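# Load an aluminum blank into the vise and keep others placed

## Task

Put one plain gray aluminum blank flat on the two loose low bars inside the open vise, without tipping either bar over. Its long side must be pressed against the fixed jaw (the end block without hoses) and its short end against the work stop (the short rod between the jaws). Any finished part must lie flat in the black outfeed tray with its pocket facing up. Every other blank, aluminum or brass, must finish entirely on the infeed plate (the one with short pins), not stacked on another blank and not sitting on a pin. Each blank must end either in the same orientation it started in on the plate or flipped upside down.

## Robot and tools

ROBOT. Two Franka FR3 arms, left_arm and right_arm, each carrying a Robotiq 140 two-finger gripper and a wrist camera. Calibrated base origins in the scene frame: left_arm (+0.008, +0.343, +0.030) m, right_arm (+0.048, -0.439, +0.030) m, both nearly unrotated. The scene frame has its origin at table height midway between the arms, +z up, +x out over the table, left_arm on +y. The left gripper's fingers can fold: grip parts with the outer quarter of the pads (near the tips); deeper grips may be loose or let go, and pushing the tips down onto a surface folds them quietly. The right gripper's fingers are rigid.

THE ROW. Every command to the robot is built from rows of 20 numbers, each in [-1, 1], always covering both arms: left_arm's 10 numbers, then right_arm's 10. Per arm: 7 joint numbers in the order elbow, waist, upper arm roll, shoulder, wrist pitch, forearm roll, wrist roll; then gripper position, force_limit, speed. The joint numbers are offsets, not poses: they are added to that arm's Joint targets as they stood when the action (or move) began, not to the previous row, so sending the same offset again moves further. Scale: 1.0 equals 1.427 rad for elbow, waist, upper arm roll and shoulder, 3.044 rad for forearm roll, 2.596 rad for wrist pitch, 3.91 rad for wrist roll. Send 0 on all seven to hold an arm at its targets. Joint ranges (rad): waist -2.901..2.901, shoulder -1.836..1.836, upper arm roll -2.901..2.901, elbow -3.077..-0.117, forearm roll -2.876..2.876, wrist pitch 0.440..4.622, wrist roll -3.051..3.051. Stay more than 0.05 rad inside these ends; crossing one faults the arm, and asking for more than 0.018 rad beyond one gets the action refused.

GRIPPER NUMBERS are absolute commands, not offsets. position: +1 open (140 mm), about -0.8 pads touch, -1 closes until blocked. force_limit: pad force after a slow close, roughly 14 N at -1, 40 N at 0, 58 N at +1. speed: finger speed, about 30 mm/s at -1, 140 at 0, 250 at +1; a faster close squeezes much harder. To leave a gripper unchanged, repeat the three numbers you last sent (0 is itself a command). To tighten a grip already reading 2, raise force_limit and nudge position between -1 and -0.98; to loosen, open and reclose slowly.

TOOLS.
execute_actions(actions, cameras): actions is a list of actions; each action is a list of 1 to 15 rows, one row per 1/30 s step, the last row held to fill 15 steps. An empty list just reports state and images.
move(target, speed, blend, blocking, cameras): target is one row or a list of up to 15 rows, all offsets from the Joint targets at the call's start. Joints of both arms move together toward the targets; gripper numbers of a later row are applied on arrival, after everything settles. speed is the top rad/s of the joint with farthest to go, 0.01 to 2 (default 0.5), one value or one per target. blend (rad) rounds corners between listed targets. blocking=false returns early while the move continues. Moves do not avoid obstacles or the other arm.
wait(seconds 0 to 10, cameras): arms hold last command; a running move carries on.
stop(cameras): brakes a running move; fingers keep moving.
zoom_image(camera, region): camera is cam_high, cam_left_wrist or cam_right_wrist; region [x0, y0, x1, y1] in pixels, at most 504 by 504, from that camera's latest image.
clear_fault(arm): clears a reported torque or force fault on left_arm or right_arm.
read_manual(section): licence texts only.
finished_scene(scene): ends the current scene, given its number; irreversible.
The cameras argument picks images: omitted or ["all"] gives all, [] none. Images are 896x504; cam_high is fixed overhead, the others ride on the wrists.

RESULTS. end_effector_position (m) and end_effector_quat_wxyz are in each arm's own base frame; the position is the point between closed pads, tips reaching about 33 mm further. Joint positions, velocities, targets and torques list joints in the row order above. Joint targets is what the next offsets start from. object_status: 0 moving, 1 blocked while opening, 2 blocked while closing (holding something), 3 reached target or pads met. position_measured is in counts: 3 open, 75 about 100 mm, 139 about 60 mm, 200 about 20 mm, 230 closed. Flange force is gripper force in its own x y z axes, including held weight. External joint torques estimate outside pushback. A move adds a move: line (done, off_target, moving, held, fault, plus the farthest-off joint). Other lines: joint sent to its limit, joint command not followed (clearance check altered targets), MOTOR HOT, OVER-TEMPERATURE FAULT, TORQUE FAULT, FORCE FAULT.

LIMITS AND CAUTIONS. Each arm faults at 40 N net outside force (held weight counts) or contact torque of 35/35/32/30 N m on waist/shoulder/upper arm roll/elbow and 12 N m on the wrist joints; it then stays stopped until clear_fault, and if its grip pins it, open before moving. Joints moving too fast also fault. Per-step joint targets can lead measured angles by only 0.248 rad (big joints), 0.677 (forearm roll), 0.715 (wrist pitch), 1.54 (wrist roll), so large offsets need several actions. Avoid hard or fast contacts, squeezing a part still resting on something, dropping or releasing moving parts, knocking the vise bars over, clashing the two arms, and anything leaving the table. Long stretched-out holds heat motors. Brief outside tugs on held parts may occur. Reported poses can be off by a few centimetres.

Each tool is called by a JSON object that holds its "name" and its "arguments", one argument or row to a line.

## Session

{"name": "execute_actions", "arguments": {
  "actions": []
}}

Scene clock: 0.00 s.
left_arm: end_effector_position=(+0.1773, -0.2225, +0.2984) position_measured=3 object_status=3 end_effector_quat_wxyz=(-0.304, -0.357, +0.865, -0.182) | right_arm: end_effector_position=(+0.4602, +0.5841, +0.3235) position_measured=3 object_status=3 end_effector_quat_wxyz=(-0.361, +0.915, -0.176, -0.039)
Joint names: [elbow, waist, upper arm roll, shoulder, wrist pitch, forearm roll, wrist roll]
Joint positions: left_arm=[-2.711 -0.571 0.324 -0.837 1.675 -0.458 0.514] | right_arm=[-1.901 0.775 0.008 0.132 2.481 0.795 -0.941]
Joint velocities: within noise
Joint torques (N m): no reading
External joint torques (N m): no reading
Flange force (N): no reading
Joint targets: left_arm=[-2.711 -0.571 0.324 -0.837 1.675 -0.458 0.514] | right_arm=[-1.901 0.775 0.008 0.132 2.481 0.795 -0.941]
Tool commands: left_gripper/position=+1.0 left_gripper/force_limit=+1.0 left_gripper/speed=+1.0 right_gripper/position=+1.0 right_gripper/force_limit=+1.0 right_gripper/speed=+1.0

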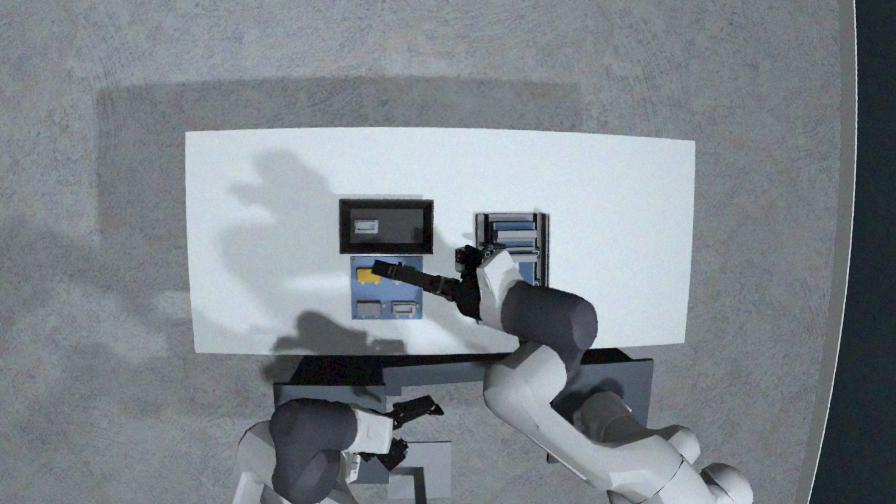

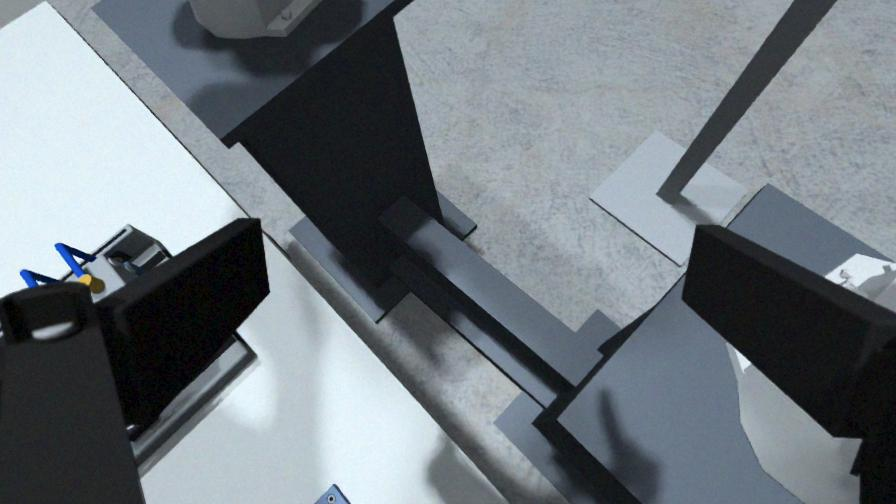

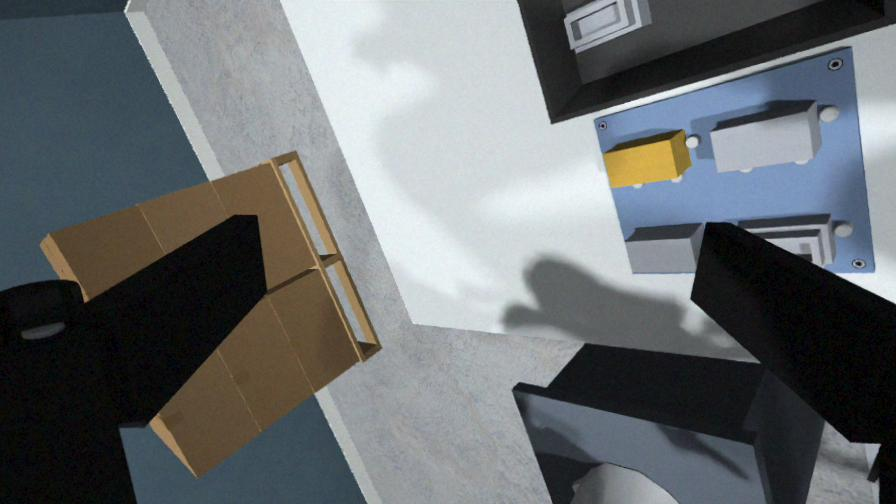

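{"name": "zoom_image", "arguments": {
  "camera": "cam_high",
  "region": [320, 180, 572, 330]
}}

{"name": "zoom_image", "arguments": {
  "camera": "cam_right_wrist",
  "region": [500, 0, 896, 300]
}}

{"name": "zoom_image", "arguments": {
  "camera": "cam_high",
  "region": [335, 245, 440, 330]
}}

{"name": "zoom_image", "arguments": {
  "camera": "cam_high",
  "region": [440, 190, 580, 320]
}}

Scaled by 2.000 from the camera's 896x504 image, which has a finer 1280x720 frame.

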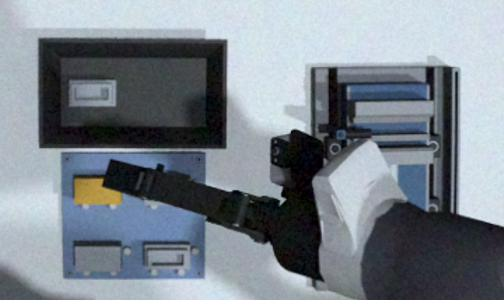

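Scaled by 1.273 from the camera's 896x504 image, which has a finer 1280x720 frame.

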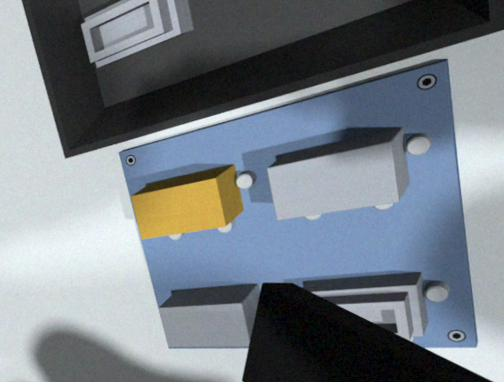

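Scaled by 4.800 from the camera's 896x504 image, which has a finer 1280x720 frame.

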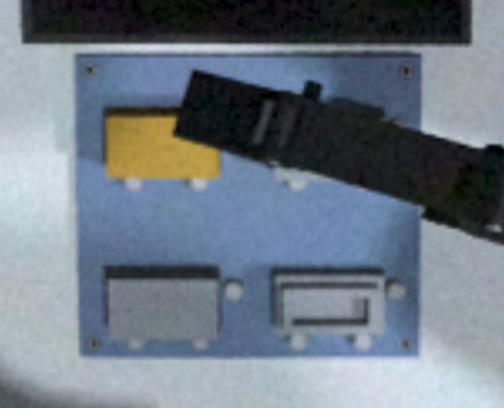

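Scaled by 3.600 from the camera's 896x504 image, which has a finer 1280x720 frame.

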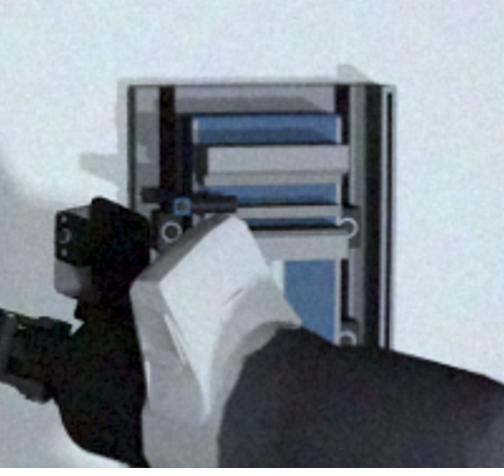

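{"name": "zoom_image", "arguments": {
  "camera": "cam_left_wrist",
  "region": [0, 180, 300, 480]
}}

Scaled by 1.680 from the camera's 896x504 image, which has a finer 1280x720 frame.

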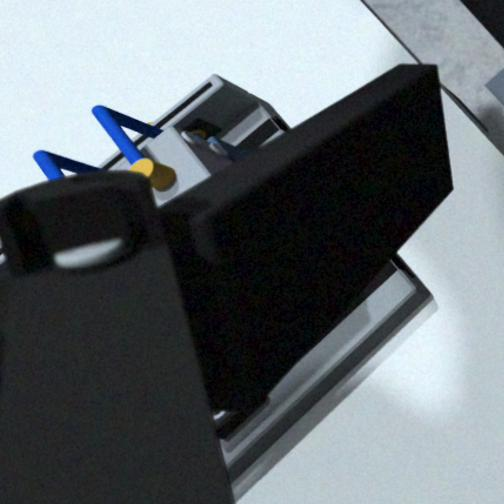

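{"name": "move", "arguments": {
  "target": [0, 0, 0, 0, 0, 0, 0, 1, 1, 1, 0, -0.753, 0, 0, 0, 0, 0, 1, 1, 1],
  "speed": 0.8,
  "cameras": ["cam_high", "cam_right_wrist"]
}}

Scene clock: 46.57 s.
left_arm: end_effector_position=(+0.1773, -0.2225, +0.2984) position_measured=3 object_status=3 end_effector_quat_wxyz=(-0.304, -0.357, +0.865, -0.182) | right_arm: end_effector_position=(+0.7326, -0.1282, +0.3236) position_measured=3 object_status=3 end_effector_quat_wxyz=(-0.330, +0.695, -0.620, +0.152)
Joint names: [elbow, waist, upper arm roll, shoulder, wrist pitch, forearm roll, wrist roll]
Joint positions: left_arm=[-2.711 -0.571 0.324 -0.837 1.675 -0.458 0.514] | right_arm=[-1.901 -0.301 0.006 0.132 2.482 0.795 -0.941]
Joint velocities: within noise
Joint torques (N m): left_arm=[23.47 0.55 -3.82 -3.2 1.4 -0.68 -0.04] | right_arm=[27.07 -0.27 0.98 -37.3 2.48 0.19 -0.16]
External joint torques (N m): left_arm=[0.16 0.57 1.01 -0.24 0.11 0.16 -0.05] | right_arm=[1.4 -0.33 0.86 0.79 -0.04 0.05 -0.09]
Flange force (N): left_arm=[-1.7 1.7 -1.6] | right_arm=[3.7 -5.6 3.3]
Joint targets: left_arm=[-2.711 -0.571 0.324 -0.837 1.675 -0.458 0.514] | right_arm=[-1.901 -0.300 0.008 0.132 2.481 0.795 -0.941]
move: done
camera_calibration:
cam_right_wrist: T_world_to_cam=[[-0.753765, -0.0268109, -0.656597, 0.770647], [-0.401967, 0.809252, 0.428408, 0.263659], [0.519866, 0.586849, -0.620763, 0.030762], [0, 0, 0, 1]] pos_world=[0.670877, -0.210757, 0.412147]
Images, in order (width x height): cam_high 896x504, cam_right_wrist 896x504.

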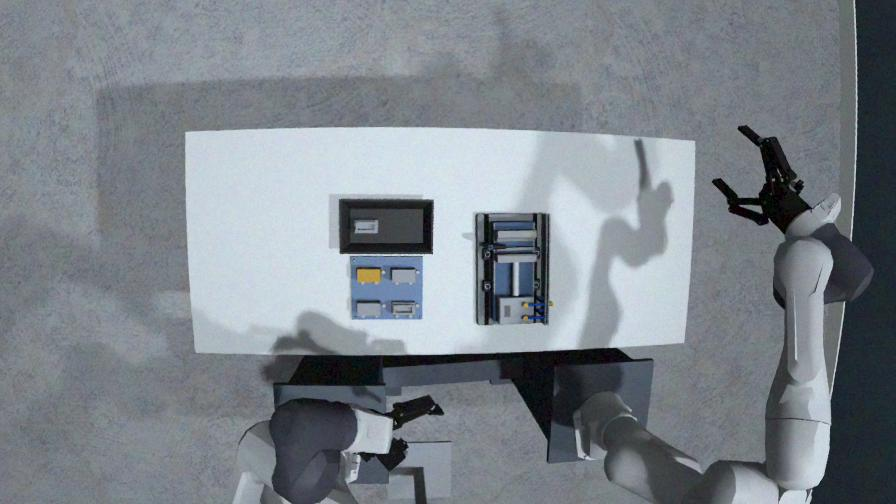

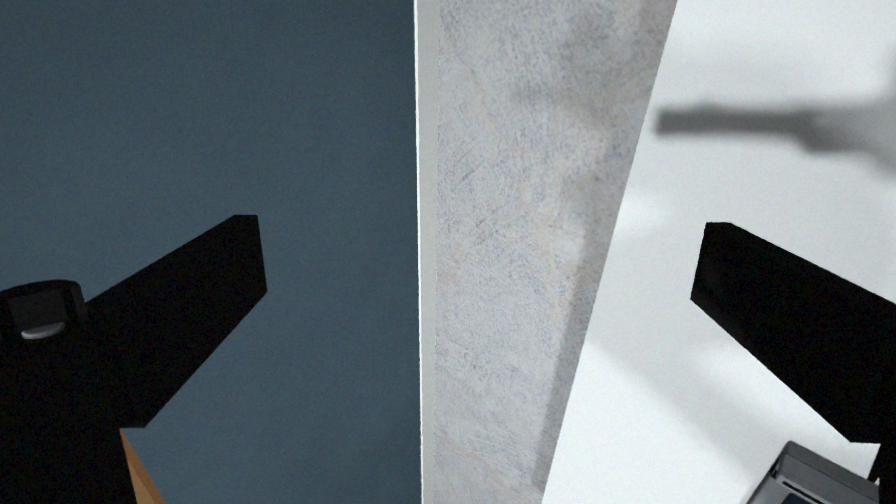

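{"name": "zoom_image", "arguments": {
  "camera": "cam_high",
  "region": [460, 200, 565, 335]
}}

{"name": "zoom_image", "arguments": {
  "camera": "cam_high",
  "region": [335, 250, 435, 325]
}}

{"name": "zoom_image", "arguments": {
  "camera": "cam_high",
  "region": [335, 190, 440, 260]
}}

Scaled by 3.733 from the camera's 896x504 image, which has a finer 1280x720 frame.

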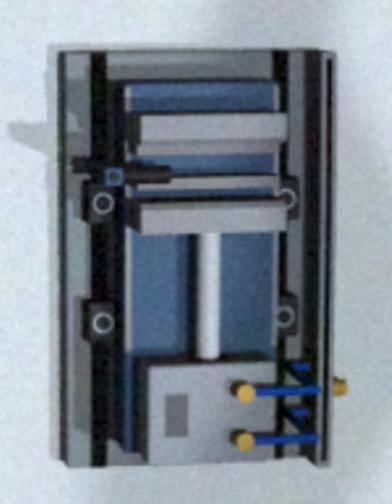

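Scaled by 5.040 from the camera's 896x504 image, which has a finer 1280x720 frame.

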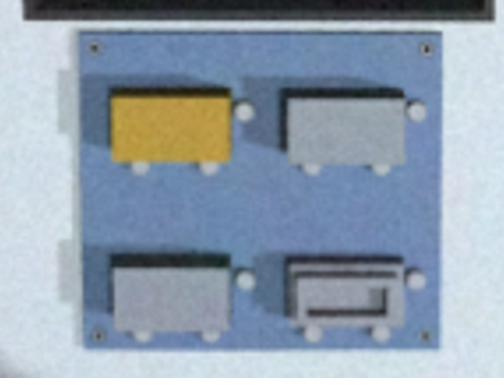

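Scaled by 4.800 from the camera's 896x504 image, which has a finer 1280x720 frame.

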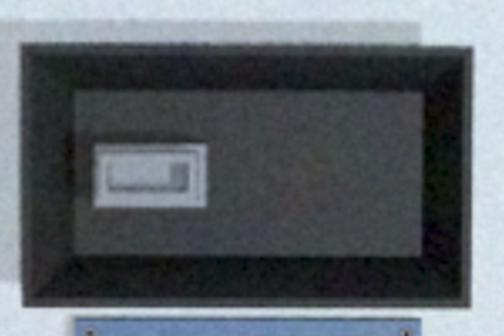

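{"name": "move", "arguments": {
  "target": [0.30256, 0.15823, -0.22705, 0.47404, 0.17092, 0.15046, 0.18199, 1, 1, 1, -0.2654, 0.5430, -0.0056, -0.13705, -0.10205, -0.26117, 0.36215, 1, 1, 1],
  "speed": 0.8
}}

Scene clock: 116.73 s.
left_arm: end_effector_position=(+0.4594, -0.1662, +0.2102) position_measured=3 object_status=3 end_effector_quat_wxyz=(-0.001, -0.003, +1.000, -0.001) | right_arm: end_effector_position=(+0.4522, +0.2331, +0.1707) position_measured=3 object_status=3 end_effector_quat_wxyz=(-0.003, +0.708, -0.706, +0.000)
Joint names: [elbow, waist, upper arm roll, shoulder, wrist pitch, forearm roll, wrist roll]
Joint positions: left_arm=[-2.281 -0.346 0.001 -0.163 2.116 -0.004 1.222] | right_arm=[-2.278 0.473 0.001 -0.063 2.22 0.003 0.471]
Joint velocities: left_arm=[within noise] | right_arm=[-0.001 0.001 0 -0.001 -0.001 -0.001 0.005]
Joint torques (N m): left_arm=[24.2 0.98 0.35 -25.41 2.76 1.06 0.09] | right_arm=[24.37 0.11 0.33 -29.11 2.27 0.24 0.19]
External joint torques (N m): left_arm=[0.37 1 0.52 0.55 0.3 0.39 0.09] | right_arm=[0.92 0.13 0.42 0.05 -0.3 -0.36 0.19]
Flange force (N): left_arm=[-3.2 0.7 0.8] | right_arm=[-2.3 -2.6 -1.8]
Joint targets: left_arm=[-2.279 -0.345 0.000 -0.161 2.119 0.000 1.226] | right_arm=[-2.279 0.475 0.000 -0.064 2.216 0.000 0.475]
move: done
camera_calibration:
cam_left_wrist: T_world_to_cam=[[-0.00493417, 0.999986, -0.00181549, 0.175862], [0.941863, 0.00525731, 0.335957, -0.49438], [0.335962, -0.0000522766, -0.941875, 0.186564], [0, 0, 0, 1]] pos_world=[0.403827, -0.173251, 0.34213]
cam_right_wrist: T_world_to_cam=[[-0.999744, -0.0197702, -0.0109937, 0.467984], [-0.02237, 0.936266, 0.350578, -0.263929], [0.00336205, 0.350734, -0.936469, 0.212116], [0, 0, 0, 1]] pos_world=[0.461247, 0.181964, 0.296313]

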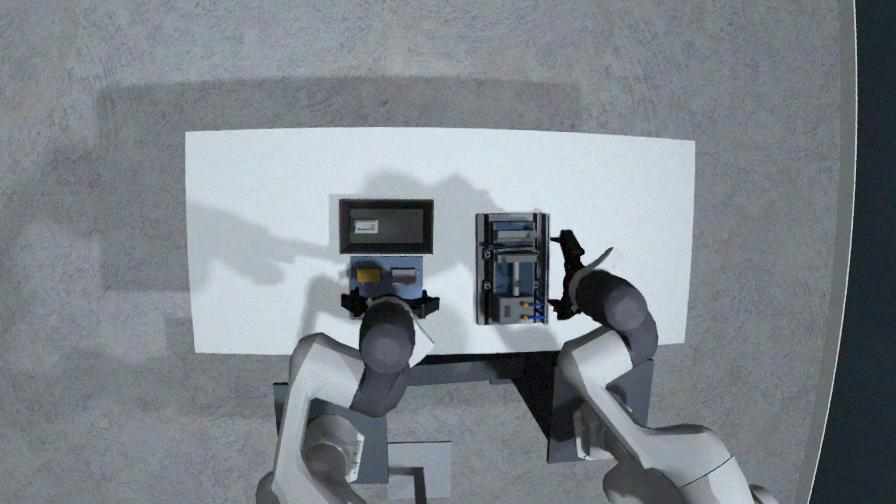

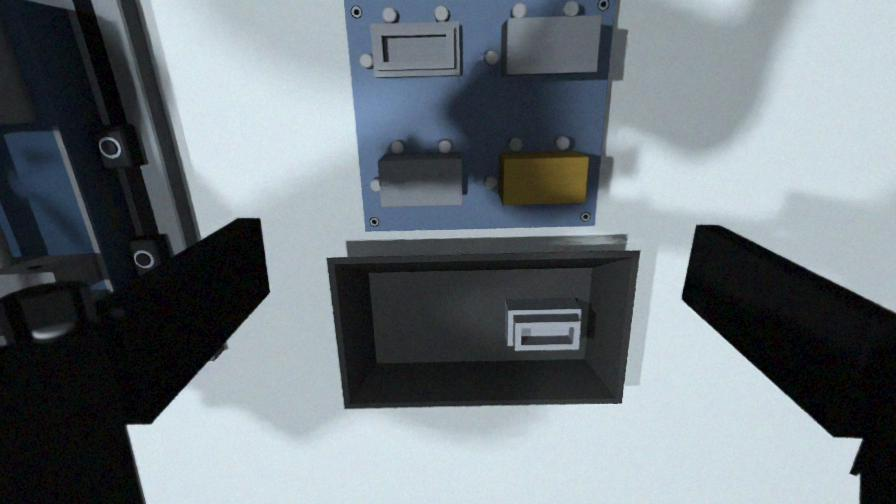

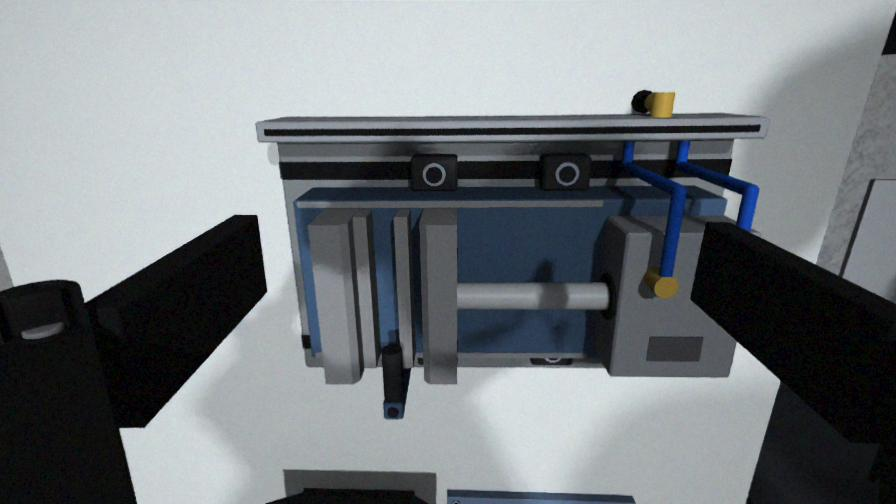

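{"name": "zoom_image", "arguments": {
  "camera": "cam_right_wrist",
  "region": [270, 170, 520, 430]
}}

{"name": "zoom_image", "arguments": {
  "camera": "cam_left_wrist",
  "region": [320, 0, 660, 240]
}}

{"name": "zoom_image", "arguments": {
  "camera": "cam_left_wrist",
  "region": [320, 220, 660, 420]
}}

Scaled by 1.938 from the camera's 896x504 image, which has a finer 1280x720 frame.

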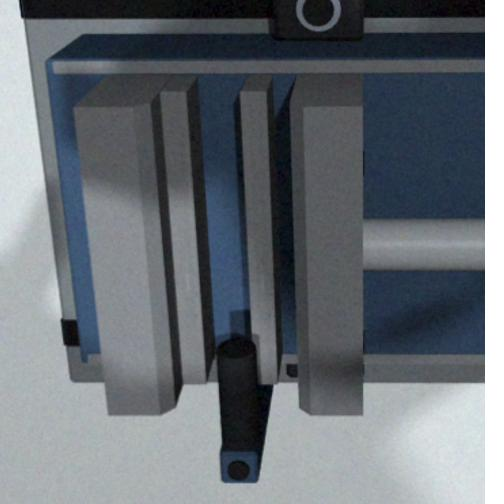

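Scaled by 1.482 from the camera's 896x504 image, which has a finer 1280x720 frame.

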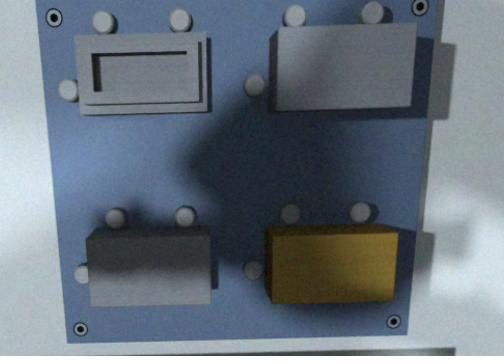

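Scaled by 1.482 from the camera's 896x504 image, which has a finer 1280x720 frame.

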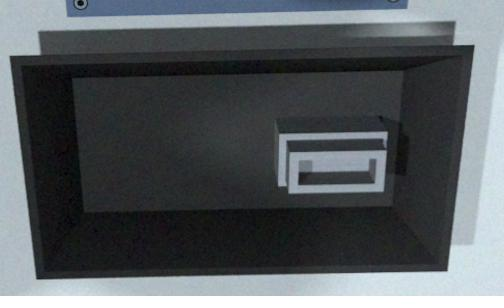

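{"name": "zoom_image", "arguments": {
  "camera": "cam_right_wrist",
  "region": [290, 180, 480, 290]
}}

{"name": "zoom_image", "arguments": {
  "camera": "cam_right_wrist",
  "region": [290, 310, 480, 420]
}}

Scaled by 2.653 from the camera's 896x504 image, which has a finer 1280x720 frame.

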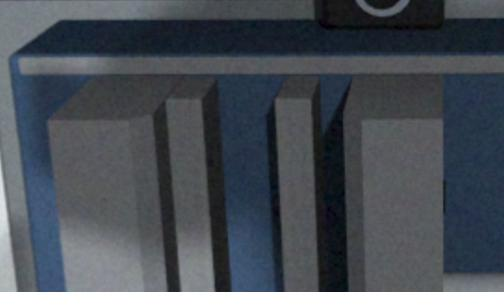

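Scaled by 2.653 from the camera's 896x504 image, which has a finer 1280x720 frame.

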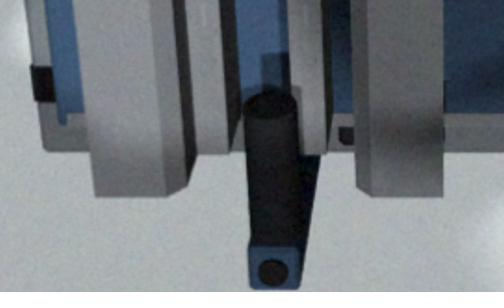

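{"name": "zoom_image", "arguments": {
  "camera": "cam_left_wrist",
  "region": [360, 135, 480, 215]
}}

{"name": "zoom_image", "arguments": {
  "camera": "cam_left_wrist",
  "region": [480, 130, 610, 215]
}}

{"name": "zoom_image", "arguments": {
  "camera": "cam_left_wrist",
  "region": [350, 0, 480, 85]
}}

{"name": "zoom_image", "arguments": {
  "camera": "cam_left_wrist",
  "region": [480, 0, 620, 85]
}}

Scaled by 4.200 from the camera's 896x504 image, which has a finer 1280x720 frame.

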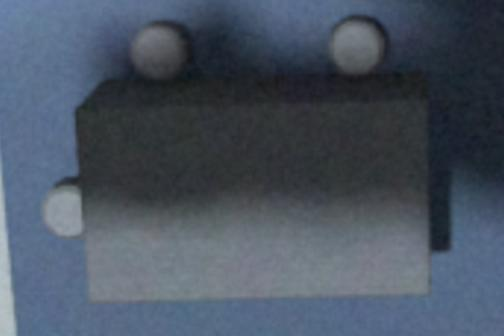

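Scaled by 3.877 from the camera's 896x504 image, which has a finer 1280x720 frame.

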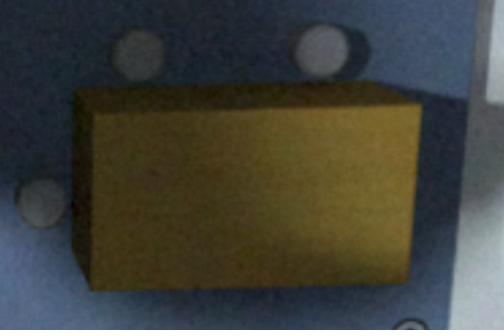

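Scaled by 3.877 from the camera's 896x504 image, which has a finer 1280x720 frame.

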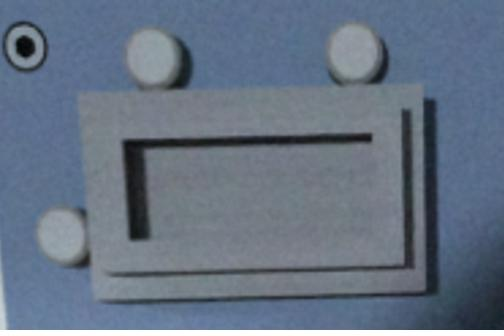

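Scaled by 3.600 from the camera's 896x504 image, which has a finer 1280x720 frame.

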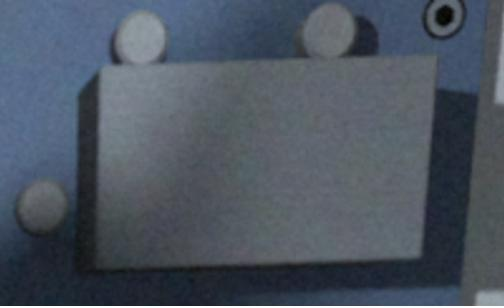

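{"name": "zoom_image", "arguments": {
  "camera": "cam_right_wrist",
  "region": [300, 190, 400, 260]
}}

{"name": "zoom_image", "arguments": {
  "camera": "cam_right_wrist",
  "region": [380, 190, 480, 260]
}}

{"name": "zoom_image", "arguments": {
  "camera": "cam_right_wrist",
  "region": [300, 330, 400, 430]
}}

{"name": "zoom_image", "arguments": {
  "camera": "cam_right_wrist",
  "region": [370, 330, 470, 430]
}}

Scaled by 5.040 from the camera's 896x504 image, which has a finer 1280x720 frame.

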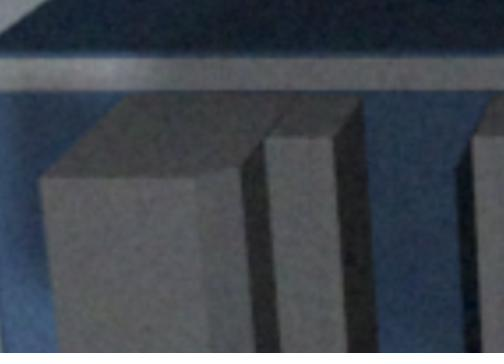

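Scaled by 5.040 from the camera's 896x504 image, which has a finer 1280x720 frame.

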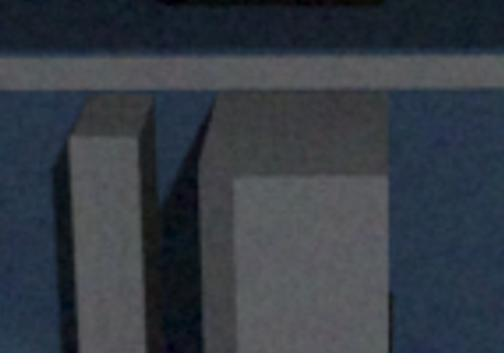

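Scaled by 5.040 from the camera's 896x504 image, which has a finer 1280x720 frame.

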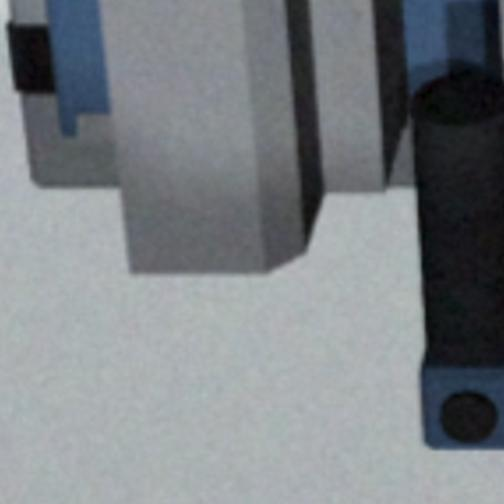

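Scaled by 5.040 from the camera's 896x504 image, which has a finer 1280x720 frame.

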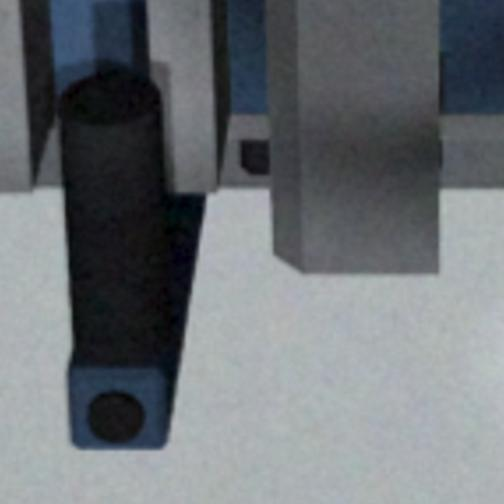

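{"name": "move", "arguments": {
  "target": [-0.21585, -0.08554, 0, -0.03287, 0.10019, 0, -0.43801, 0.0, -0.5, -1, 0.25927, 0.10052, 0, 0.20095, -0.03244, 0, 0.03105, 1, 1, 1],
  "speed": 0.8
}}

Scene clock: 271.23 s.
left_arm: end_effector_position=(+0.3821, -0.1921, +0.1194) position_measured=129 object_status=3 end_effector_quat_wxyz=(+0.002, +0.714, -0.700, -0.001) | right_arm: end_effector_position=(+0.4953, +0.3527, +0.1705) position_measured=3 object_status=3 end_effector_quat_wxyz=(-0.002, +0.715, -0.699, -0.001)
Joint names: [elbow, waist, upper arm roll, shoulder, wrist pitch, forearm roll, wrist roll]
Joint positions: left_arm=[-2.586 -0.465 0.001 -0.206 2.376 -0.004 -0.482] | right_arm=[-1.911 0.617 0.001 0.221 2.136 0.003 0.594]
Joint velocities: left_arm=[-0.001 0.001 0 -0.001 0.001 0 -0.006] | right_arm=[within noise]
Joint torques (N m): left_arm=[21.42 0.22 0.56 -22.69 2.92 0.84 -0.17] | right_arm=[25.65 0.14 0.85 -38.16 2.25 0.36 0.1]
External joint torques (N m): left_arm=[-0.23 0.26 0.78 -0.42 0.32 0.31 -0.17] | right_arm=[1.71 0.17 0.68 1.07 -0.29 -0.27 0.1]
Flange force (N): left_arm=[-1.9 1.3 0.3] | right_arm=[-6.5 -8.2 -1.6]
Joint targets: left_arm=[-2.587 -0.467 0.000 -0.208 2.379 0.000 -0.487] | right_arm=[-1.909 0.618 0.000 0.223 2.132 0.000 0.597]
move: done
camera_calibration:
cam_left_wrist: T_world_to_cam=[[-0.999806, -0.018939, 0.00546194, 0.384685], [-0.0159796, 0.941035, 0.337932, 0.154653], [-0.01154, 0.337779, -0.941155, 0.324564], [0, 0, 0, 1]] pos_world=[0.390827, -0.247879, 0.251101]
cam_right_wrist: T_world_to_cam=[[-0.999158, -0.0399444, -0.0094039, 0.520052], [-0.0407052, 0.935666, 0.350532, -0.365516], [-0.00520288, 0.35062, -0.936503, 0.174074], [0, 0, 0, 1]] pos_world=[0.505642, 0.30174, 0.296036]

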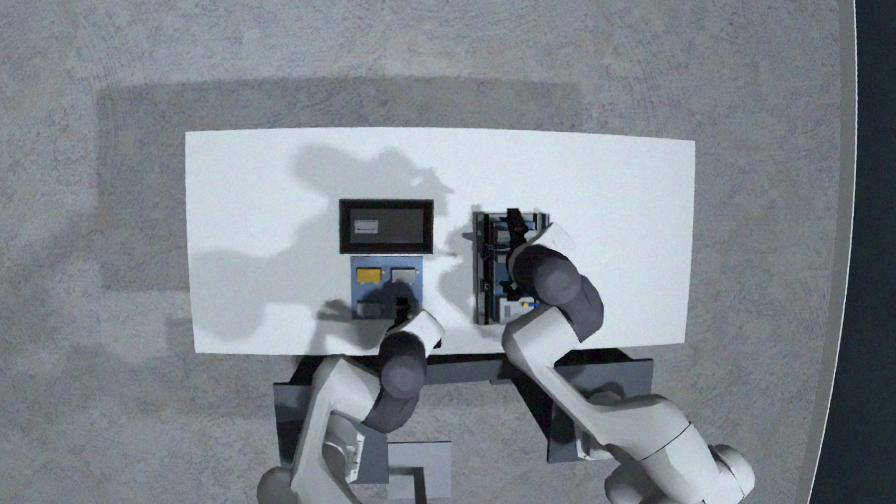

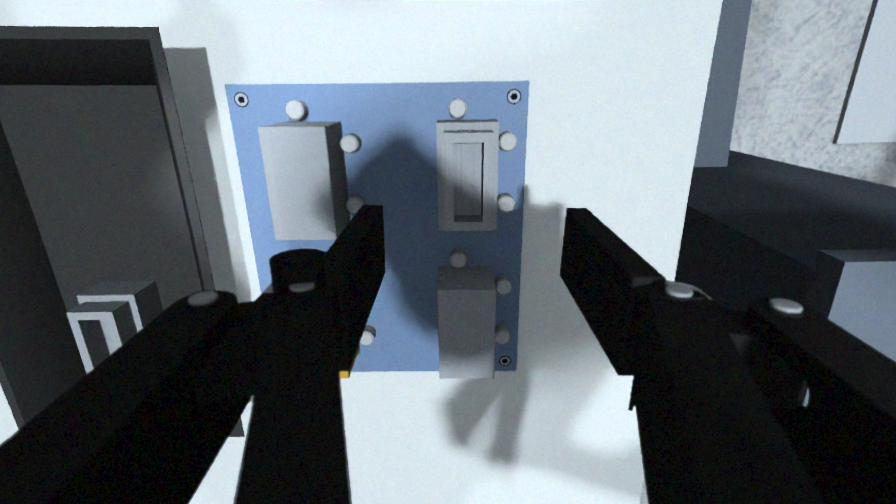

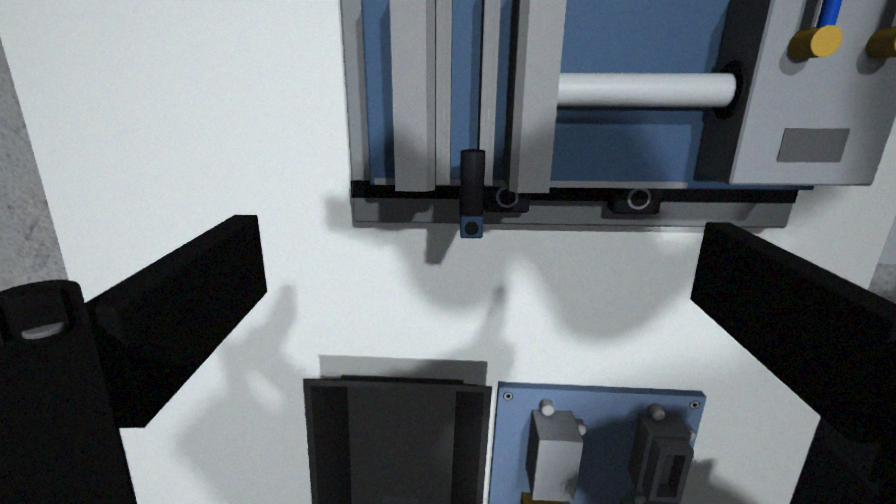

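{"name": "zoom_image", "arguments": {
  "camera": "cam_right_wrist",
  "region": [340, 120, 500, 250]
}}

{"name": "zoom_image", "arguments": {
  "camera": "cam_right_wrist",
  "region": [440, 120, 600, 250]
}}

{"name": "zoom_image", "arguments": {
  "camera": "cam_left_wrist",
  "region": [410, 80, 540, 250]
}}

Scaled by 3.150 from the camera's 896x504 image, which has a finer 1280x720 frame.

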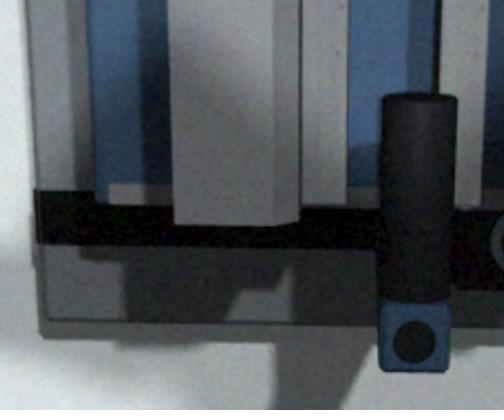

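Scaled by 3.150 from the camera's 896x504 image, which has a finer 1280x720 frame.

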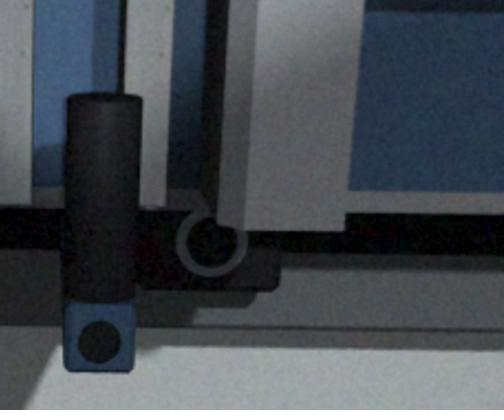

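Scaled by 2.965 from the camera's 896x504 image, which has a finer 1280x720 frame.

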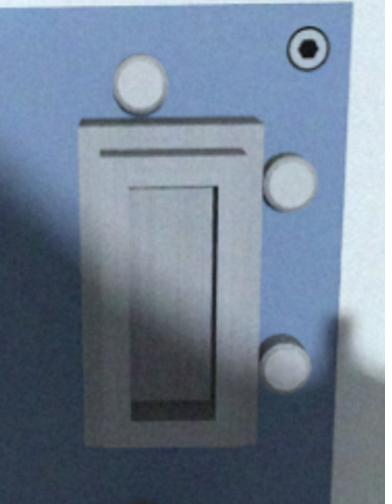

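{"name": "move", "arguments": {
  "target": [-0.02399, -0.00929, 0, 0.07081, 0.05211, 0, -0.00326, 0.0, -0.5, -1, 0, 0, 0, 0, 0, 0, 0, 0.0, -0.5, -1],
  "speed": 0.3,
  "cameras": ["cam_left_wrist", "cam_right_wrist"]
}}

Scene clock: 356.23 s.
left_arm: end_effector_position=(+0.3802, -0.1974, +0.0756) position_measured=129 object_status=3 end_effector_quat_wxyz=(+0.001, +0.715, -0.700, +0.000) | right_arm: end_effector_position=(+0.4953, +0.3527, +0.1704) position_measured=129 object_status=0 end_effector_quat_wxyz=(-0.002, +0.715, -0.699, -0.001)
Joint names: [elbow, waist, upper arm roll, shoulder, wrist pitch, forearm roll, wrist roll]
Joint positions: left_arm=[-2.621 -0.479 0.001 -0.108 2.512 -0.004 -0.496] | right_arm=[-1.911 0.617 0.001 0.221 2.136 0.003 0.594]
Joint velocities: within noise
Joint torques (N m): left_arm=[20.11 0.22 0.52 -23.57 2.92 0.76 -0.21] | right_arm=[25.46 0.1 0.89 -38.2 2.3 0.35 0.08]
External joint torques (N m): left_arm=[0.19 0.18 0.58 0.37 0.32 0.31 -0.21] | right_arm=[1.58 0.18 0.77 0.99 -0.23 -0.29 0.08]
Flange force (N): left_arm=[0.2 -1.6 1.8] | right_arm=[-6.1 -7.4 -1.4]
Joint targets: left_arm=[-2.621 -0.480 0.000 -0.107 2.514 0.000 -0.499] | right_arm=[-1.909 0.618 0.000 0.223 2.132 0.000 0.597]
move: done
camera_calibration:
cam_left_wrist: T_world_to_cam=[[-0.999788, -0.0204393, 0.00251596, 0.382873], [-0.0183958, 0.941318, 0.33702, 0.175374], [-0.00925676, 0.336902, -0.941494, 0.284114], [0, 0, 0, 1]] pos_world=[0.388648, -0.252976, 0.207424]
cam_right_wrist: T_world_to_cam=[[-0.999172, -0.0396329, -0.00920403, 0.519899], [-0.0403442, 0.935735, 0.35039, -0.365689], [-0.00527442, 0.350471, -0.936559, 0.174165], [0, 0, 0, 1]] pos_world=[0.505634, 0.301753, 0.296034]
Images, in order (width x height): cam_left_wrist 896x504, cam_right_wrist 896x504.

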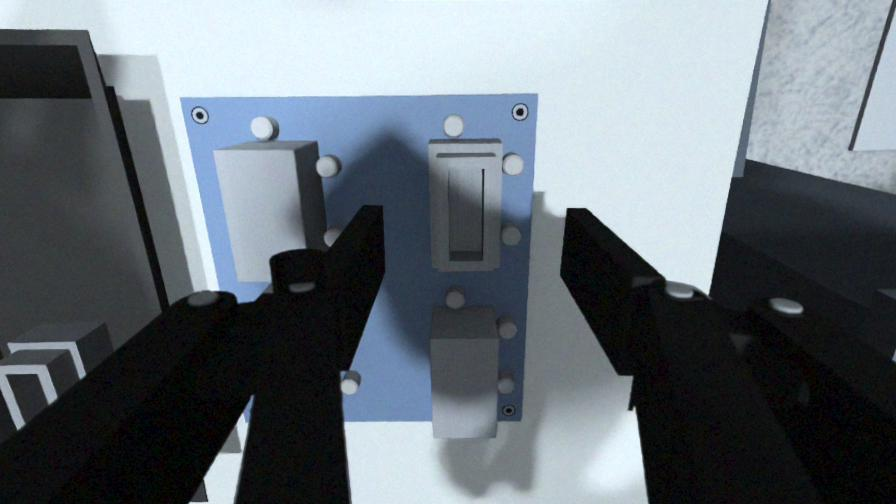

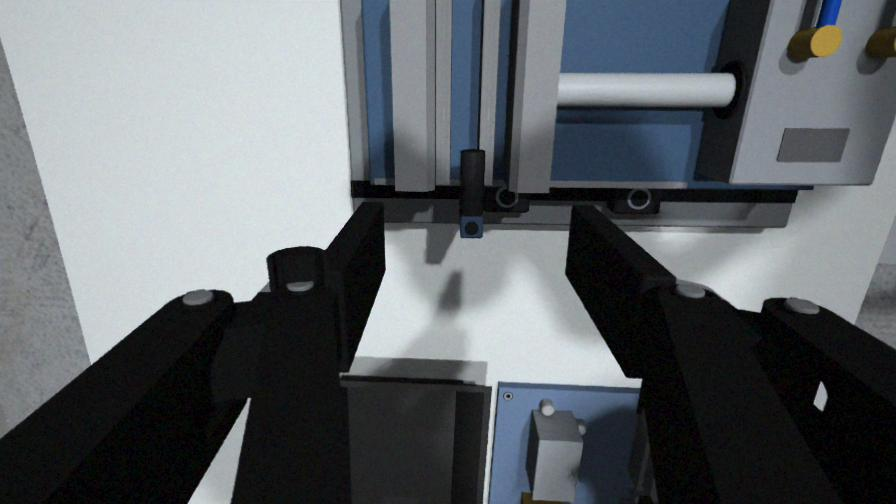

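{"name": "zoom_image", "arguments": {
  "camera": "cam_left_wrist",
  "region": [370, 120, 580, 320]
}}

{"name": "zoom_image", "arguments": {
  "camera": "cam_right_wrist",
  "region": [370, 140, 590, 300]
}}

Scaled by 2.400 from the camera's 896x504 image, which has a finer 1280x720 frame.

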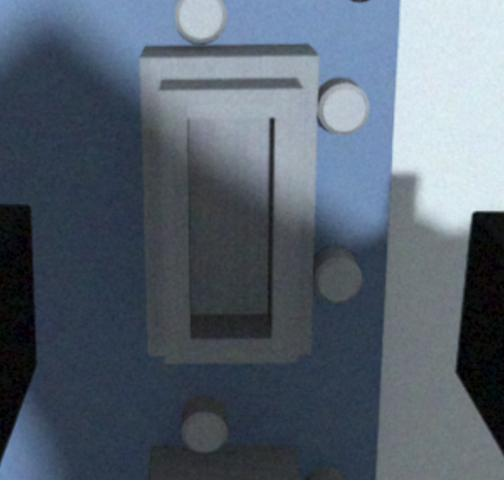

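Scaled by 2.291 from the camera's 896x504 image, which has a finer 1280x720 frame.

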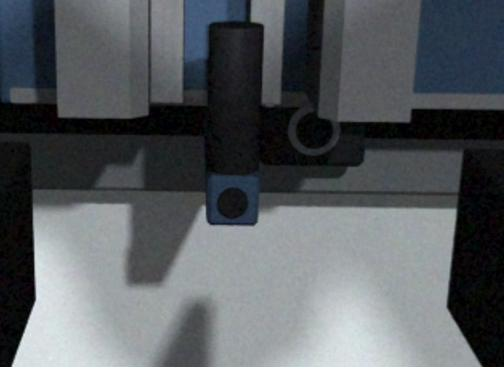

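{"name": "move", "arguments": {
  "target": [-0.00498, 0.00144, 0, 0.05749, 0.03434, 0, 0.00052, 0.0, -0.5, -1, 0, 0, 0, 0, 0, 0, 0, 0.0, -0.5, -1],
  "speed": 0.2,
  "cameras": ["cam_left_wrist"]
}}

{"name": "zoom_image", "arguments": {
  "camera": "cam_left_wrist",
  "region": [370, 120, 580, 320]
}}

Scene clock: 397.50 s.
left_arm: end_effector_position=(+0.3816, -0.1980, +0.0456) position_measured=129 object_status=3 end_effector_quat_wxyz=(+0.001, +0.715, -0.699, +0.000) | right_arm: end_effector_position=(+0.4953, +0.3527, +0.1704) position_measured=129 object_status=3 end_effector_quat_wxyz=(-0.002, +0.715, -0.699, -0.001)
Joint names: [elbow, waist, upper arm roll, shoulder, wrist pitch, forearm roll, wrist roll]
Joint positions: left_arm=[-2.628 -0.479 0.001 -0.027 2.6 -0.004 -0.496] | right_arm=[-1.911 0.617 0.001 0.221 2.136 0.003 0.594]
Joint velocities: left_arm=[0 -0.001 0 0.001 0.004 -0.001 -0.002] | right_arm=[within noise]
Joint torques (N m): left_arm=[18.68 0.6 0.58 -25.02 3.01 0.69 -0.04] | right_arm=[25.34 0.05 0.96 -38.16 2.32 0.37 0.12]
External joint torques (N m): left_arm=[0.03 0.59 0.6 0.5 0.4 0.29 -0.04] | right_arm=[1.4 -0.19 0.54 1.11 -0.22 -0.28 0.12]
Flange force (N): left_arm=[-0.6 -1.6 2.5] | right_arm=[-5.5 -7.4 -1.0]
Joint targets: left_arm=[-2.628 -0.478 0.000 -0.025 2.603 0.000 -0.497] | right_arm=[-1.909 0.618 0.000 0.223 2.132 0.000 0.597]
move: done
camera_calibration:
cam_left_wrist: T_world_to_cam=[[-0.999782, -0.0206478, 0.00305226, 0.384295], [-0.0184047, 0.941085, 0.337669, 0.186037], [-0.00984456, 0.33754, -0.94126, 0.256383], [0, 0, 0, 1]] pos_world=[0.390159, -0.253681, 0.177331]
Images, in order (width x height): cam_left_wrist 896x504.

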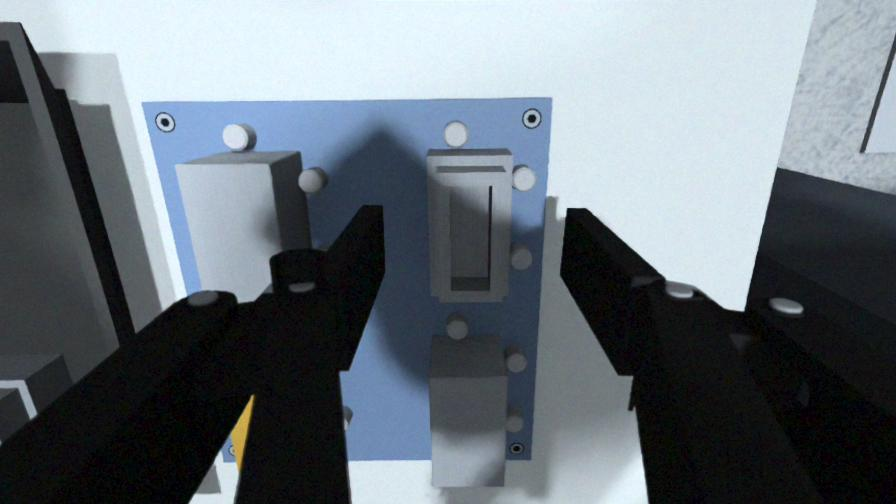

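Scaled by 2.400 from the camera's 896x504 image, which has a finer 1280x720 frame.

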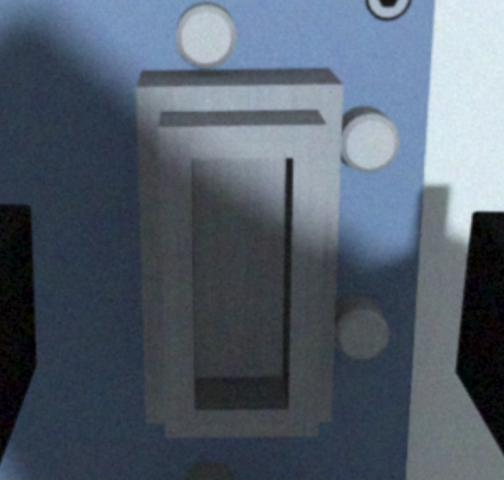

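{"name": "move", "arguments": {
  "target": [0.00014, -0.00084, 0, 0.03861, 0.02111, 0, -0.00043, 0.0, -0.5, -1, 0, 0, 0, 0, 0, 0, 0, 0.0, -0.5, -1],
  "speed": 0.12,
  "cameras": ["cam_left_wrist"]
}}

Scene clock: 445.77 s.
left_arm: end_effector_position=(+0.3826, -0.1984, +0.0267) position_measured=129 object_status=3 end_effector_quat_wxyz=(+0.001, +0.715, -0.699, -0.001) | right_arm: end_effector_position=(+0.4953, +0.3527, +0.1704) position_measured=129 object_status=3 end_effector_quat_wxyz=(-0.002, +0.715, -0.699, -0.001)
Joint names: [elbow, waist, upper arm roll, shoulder, wrist pitch, forearm roll, wrist roll]
Joint positions: left_arm=[-2.628 -0.479 0.001 0.028 2.655 -0.004 -0.496] | right_arm=[-1.91 0.617 0.001 0.221 2.136 0.003 0.594]
Joint velocities: left_arm=[0.001 0.001 0.001 0.001 0.004 -0.001 0] | right_arm=[within noise]
Joint torques (N m): left_arm=[17.84 0.58 0.61 -26.01 2.92 0.64 -0.17] | right_arm=[25.36 0.02 0.93 -38.3 2.31 0.37 0.06]
External joint torques (N m): left_arm=[0.19 0.63 0.63 0.45 0.35 0.28 -0.17] | right_arm=[1.39 0.18 0.87 1.05 -0.23 -0.26 0.06]
Flange force (N): left_arm=[-0.2 -1.7 2.3] | right_arm=[-5.8 -6.9 -1.1]
Joint targets: left_arm=[-2.628 -0.479 0.000 0.030 2.658 0.000 -0.499] | right_arm=[-1.909 0.618 0.000 0.223 2.132 0.000 0.597]
move: done
camera_calibration:
cam_left_wrist: T_world_to_cam=[[-0.99978, -0.0207191, 0.00313957, 0.385357], [-0.0184393, 0.94098, 0.33796, 0.192845], [-0.00995649, 0.337828, -0.941155, 0.238845], [0, 0, 0, 1]] pos_world=[0.391207, -0.254168, 0.158407]
Images, in order (width x height): cam_left_wrist 896x504.

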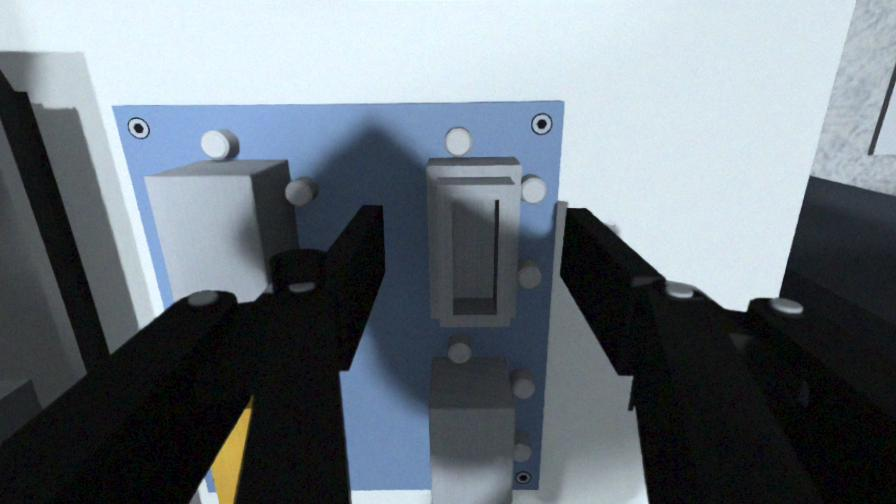

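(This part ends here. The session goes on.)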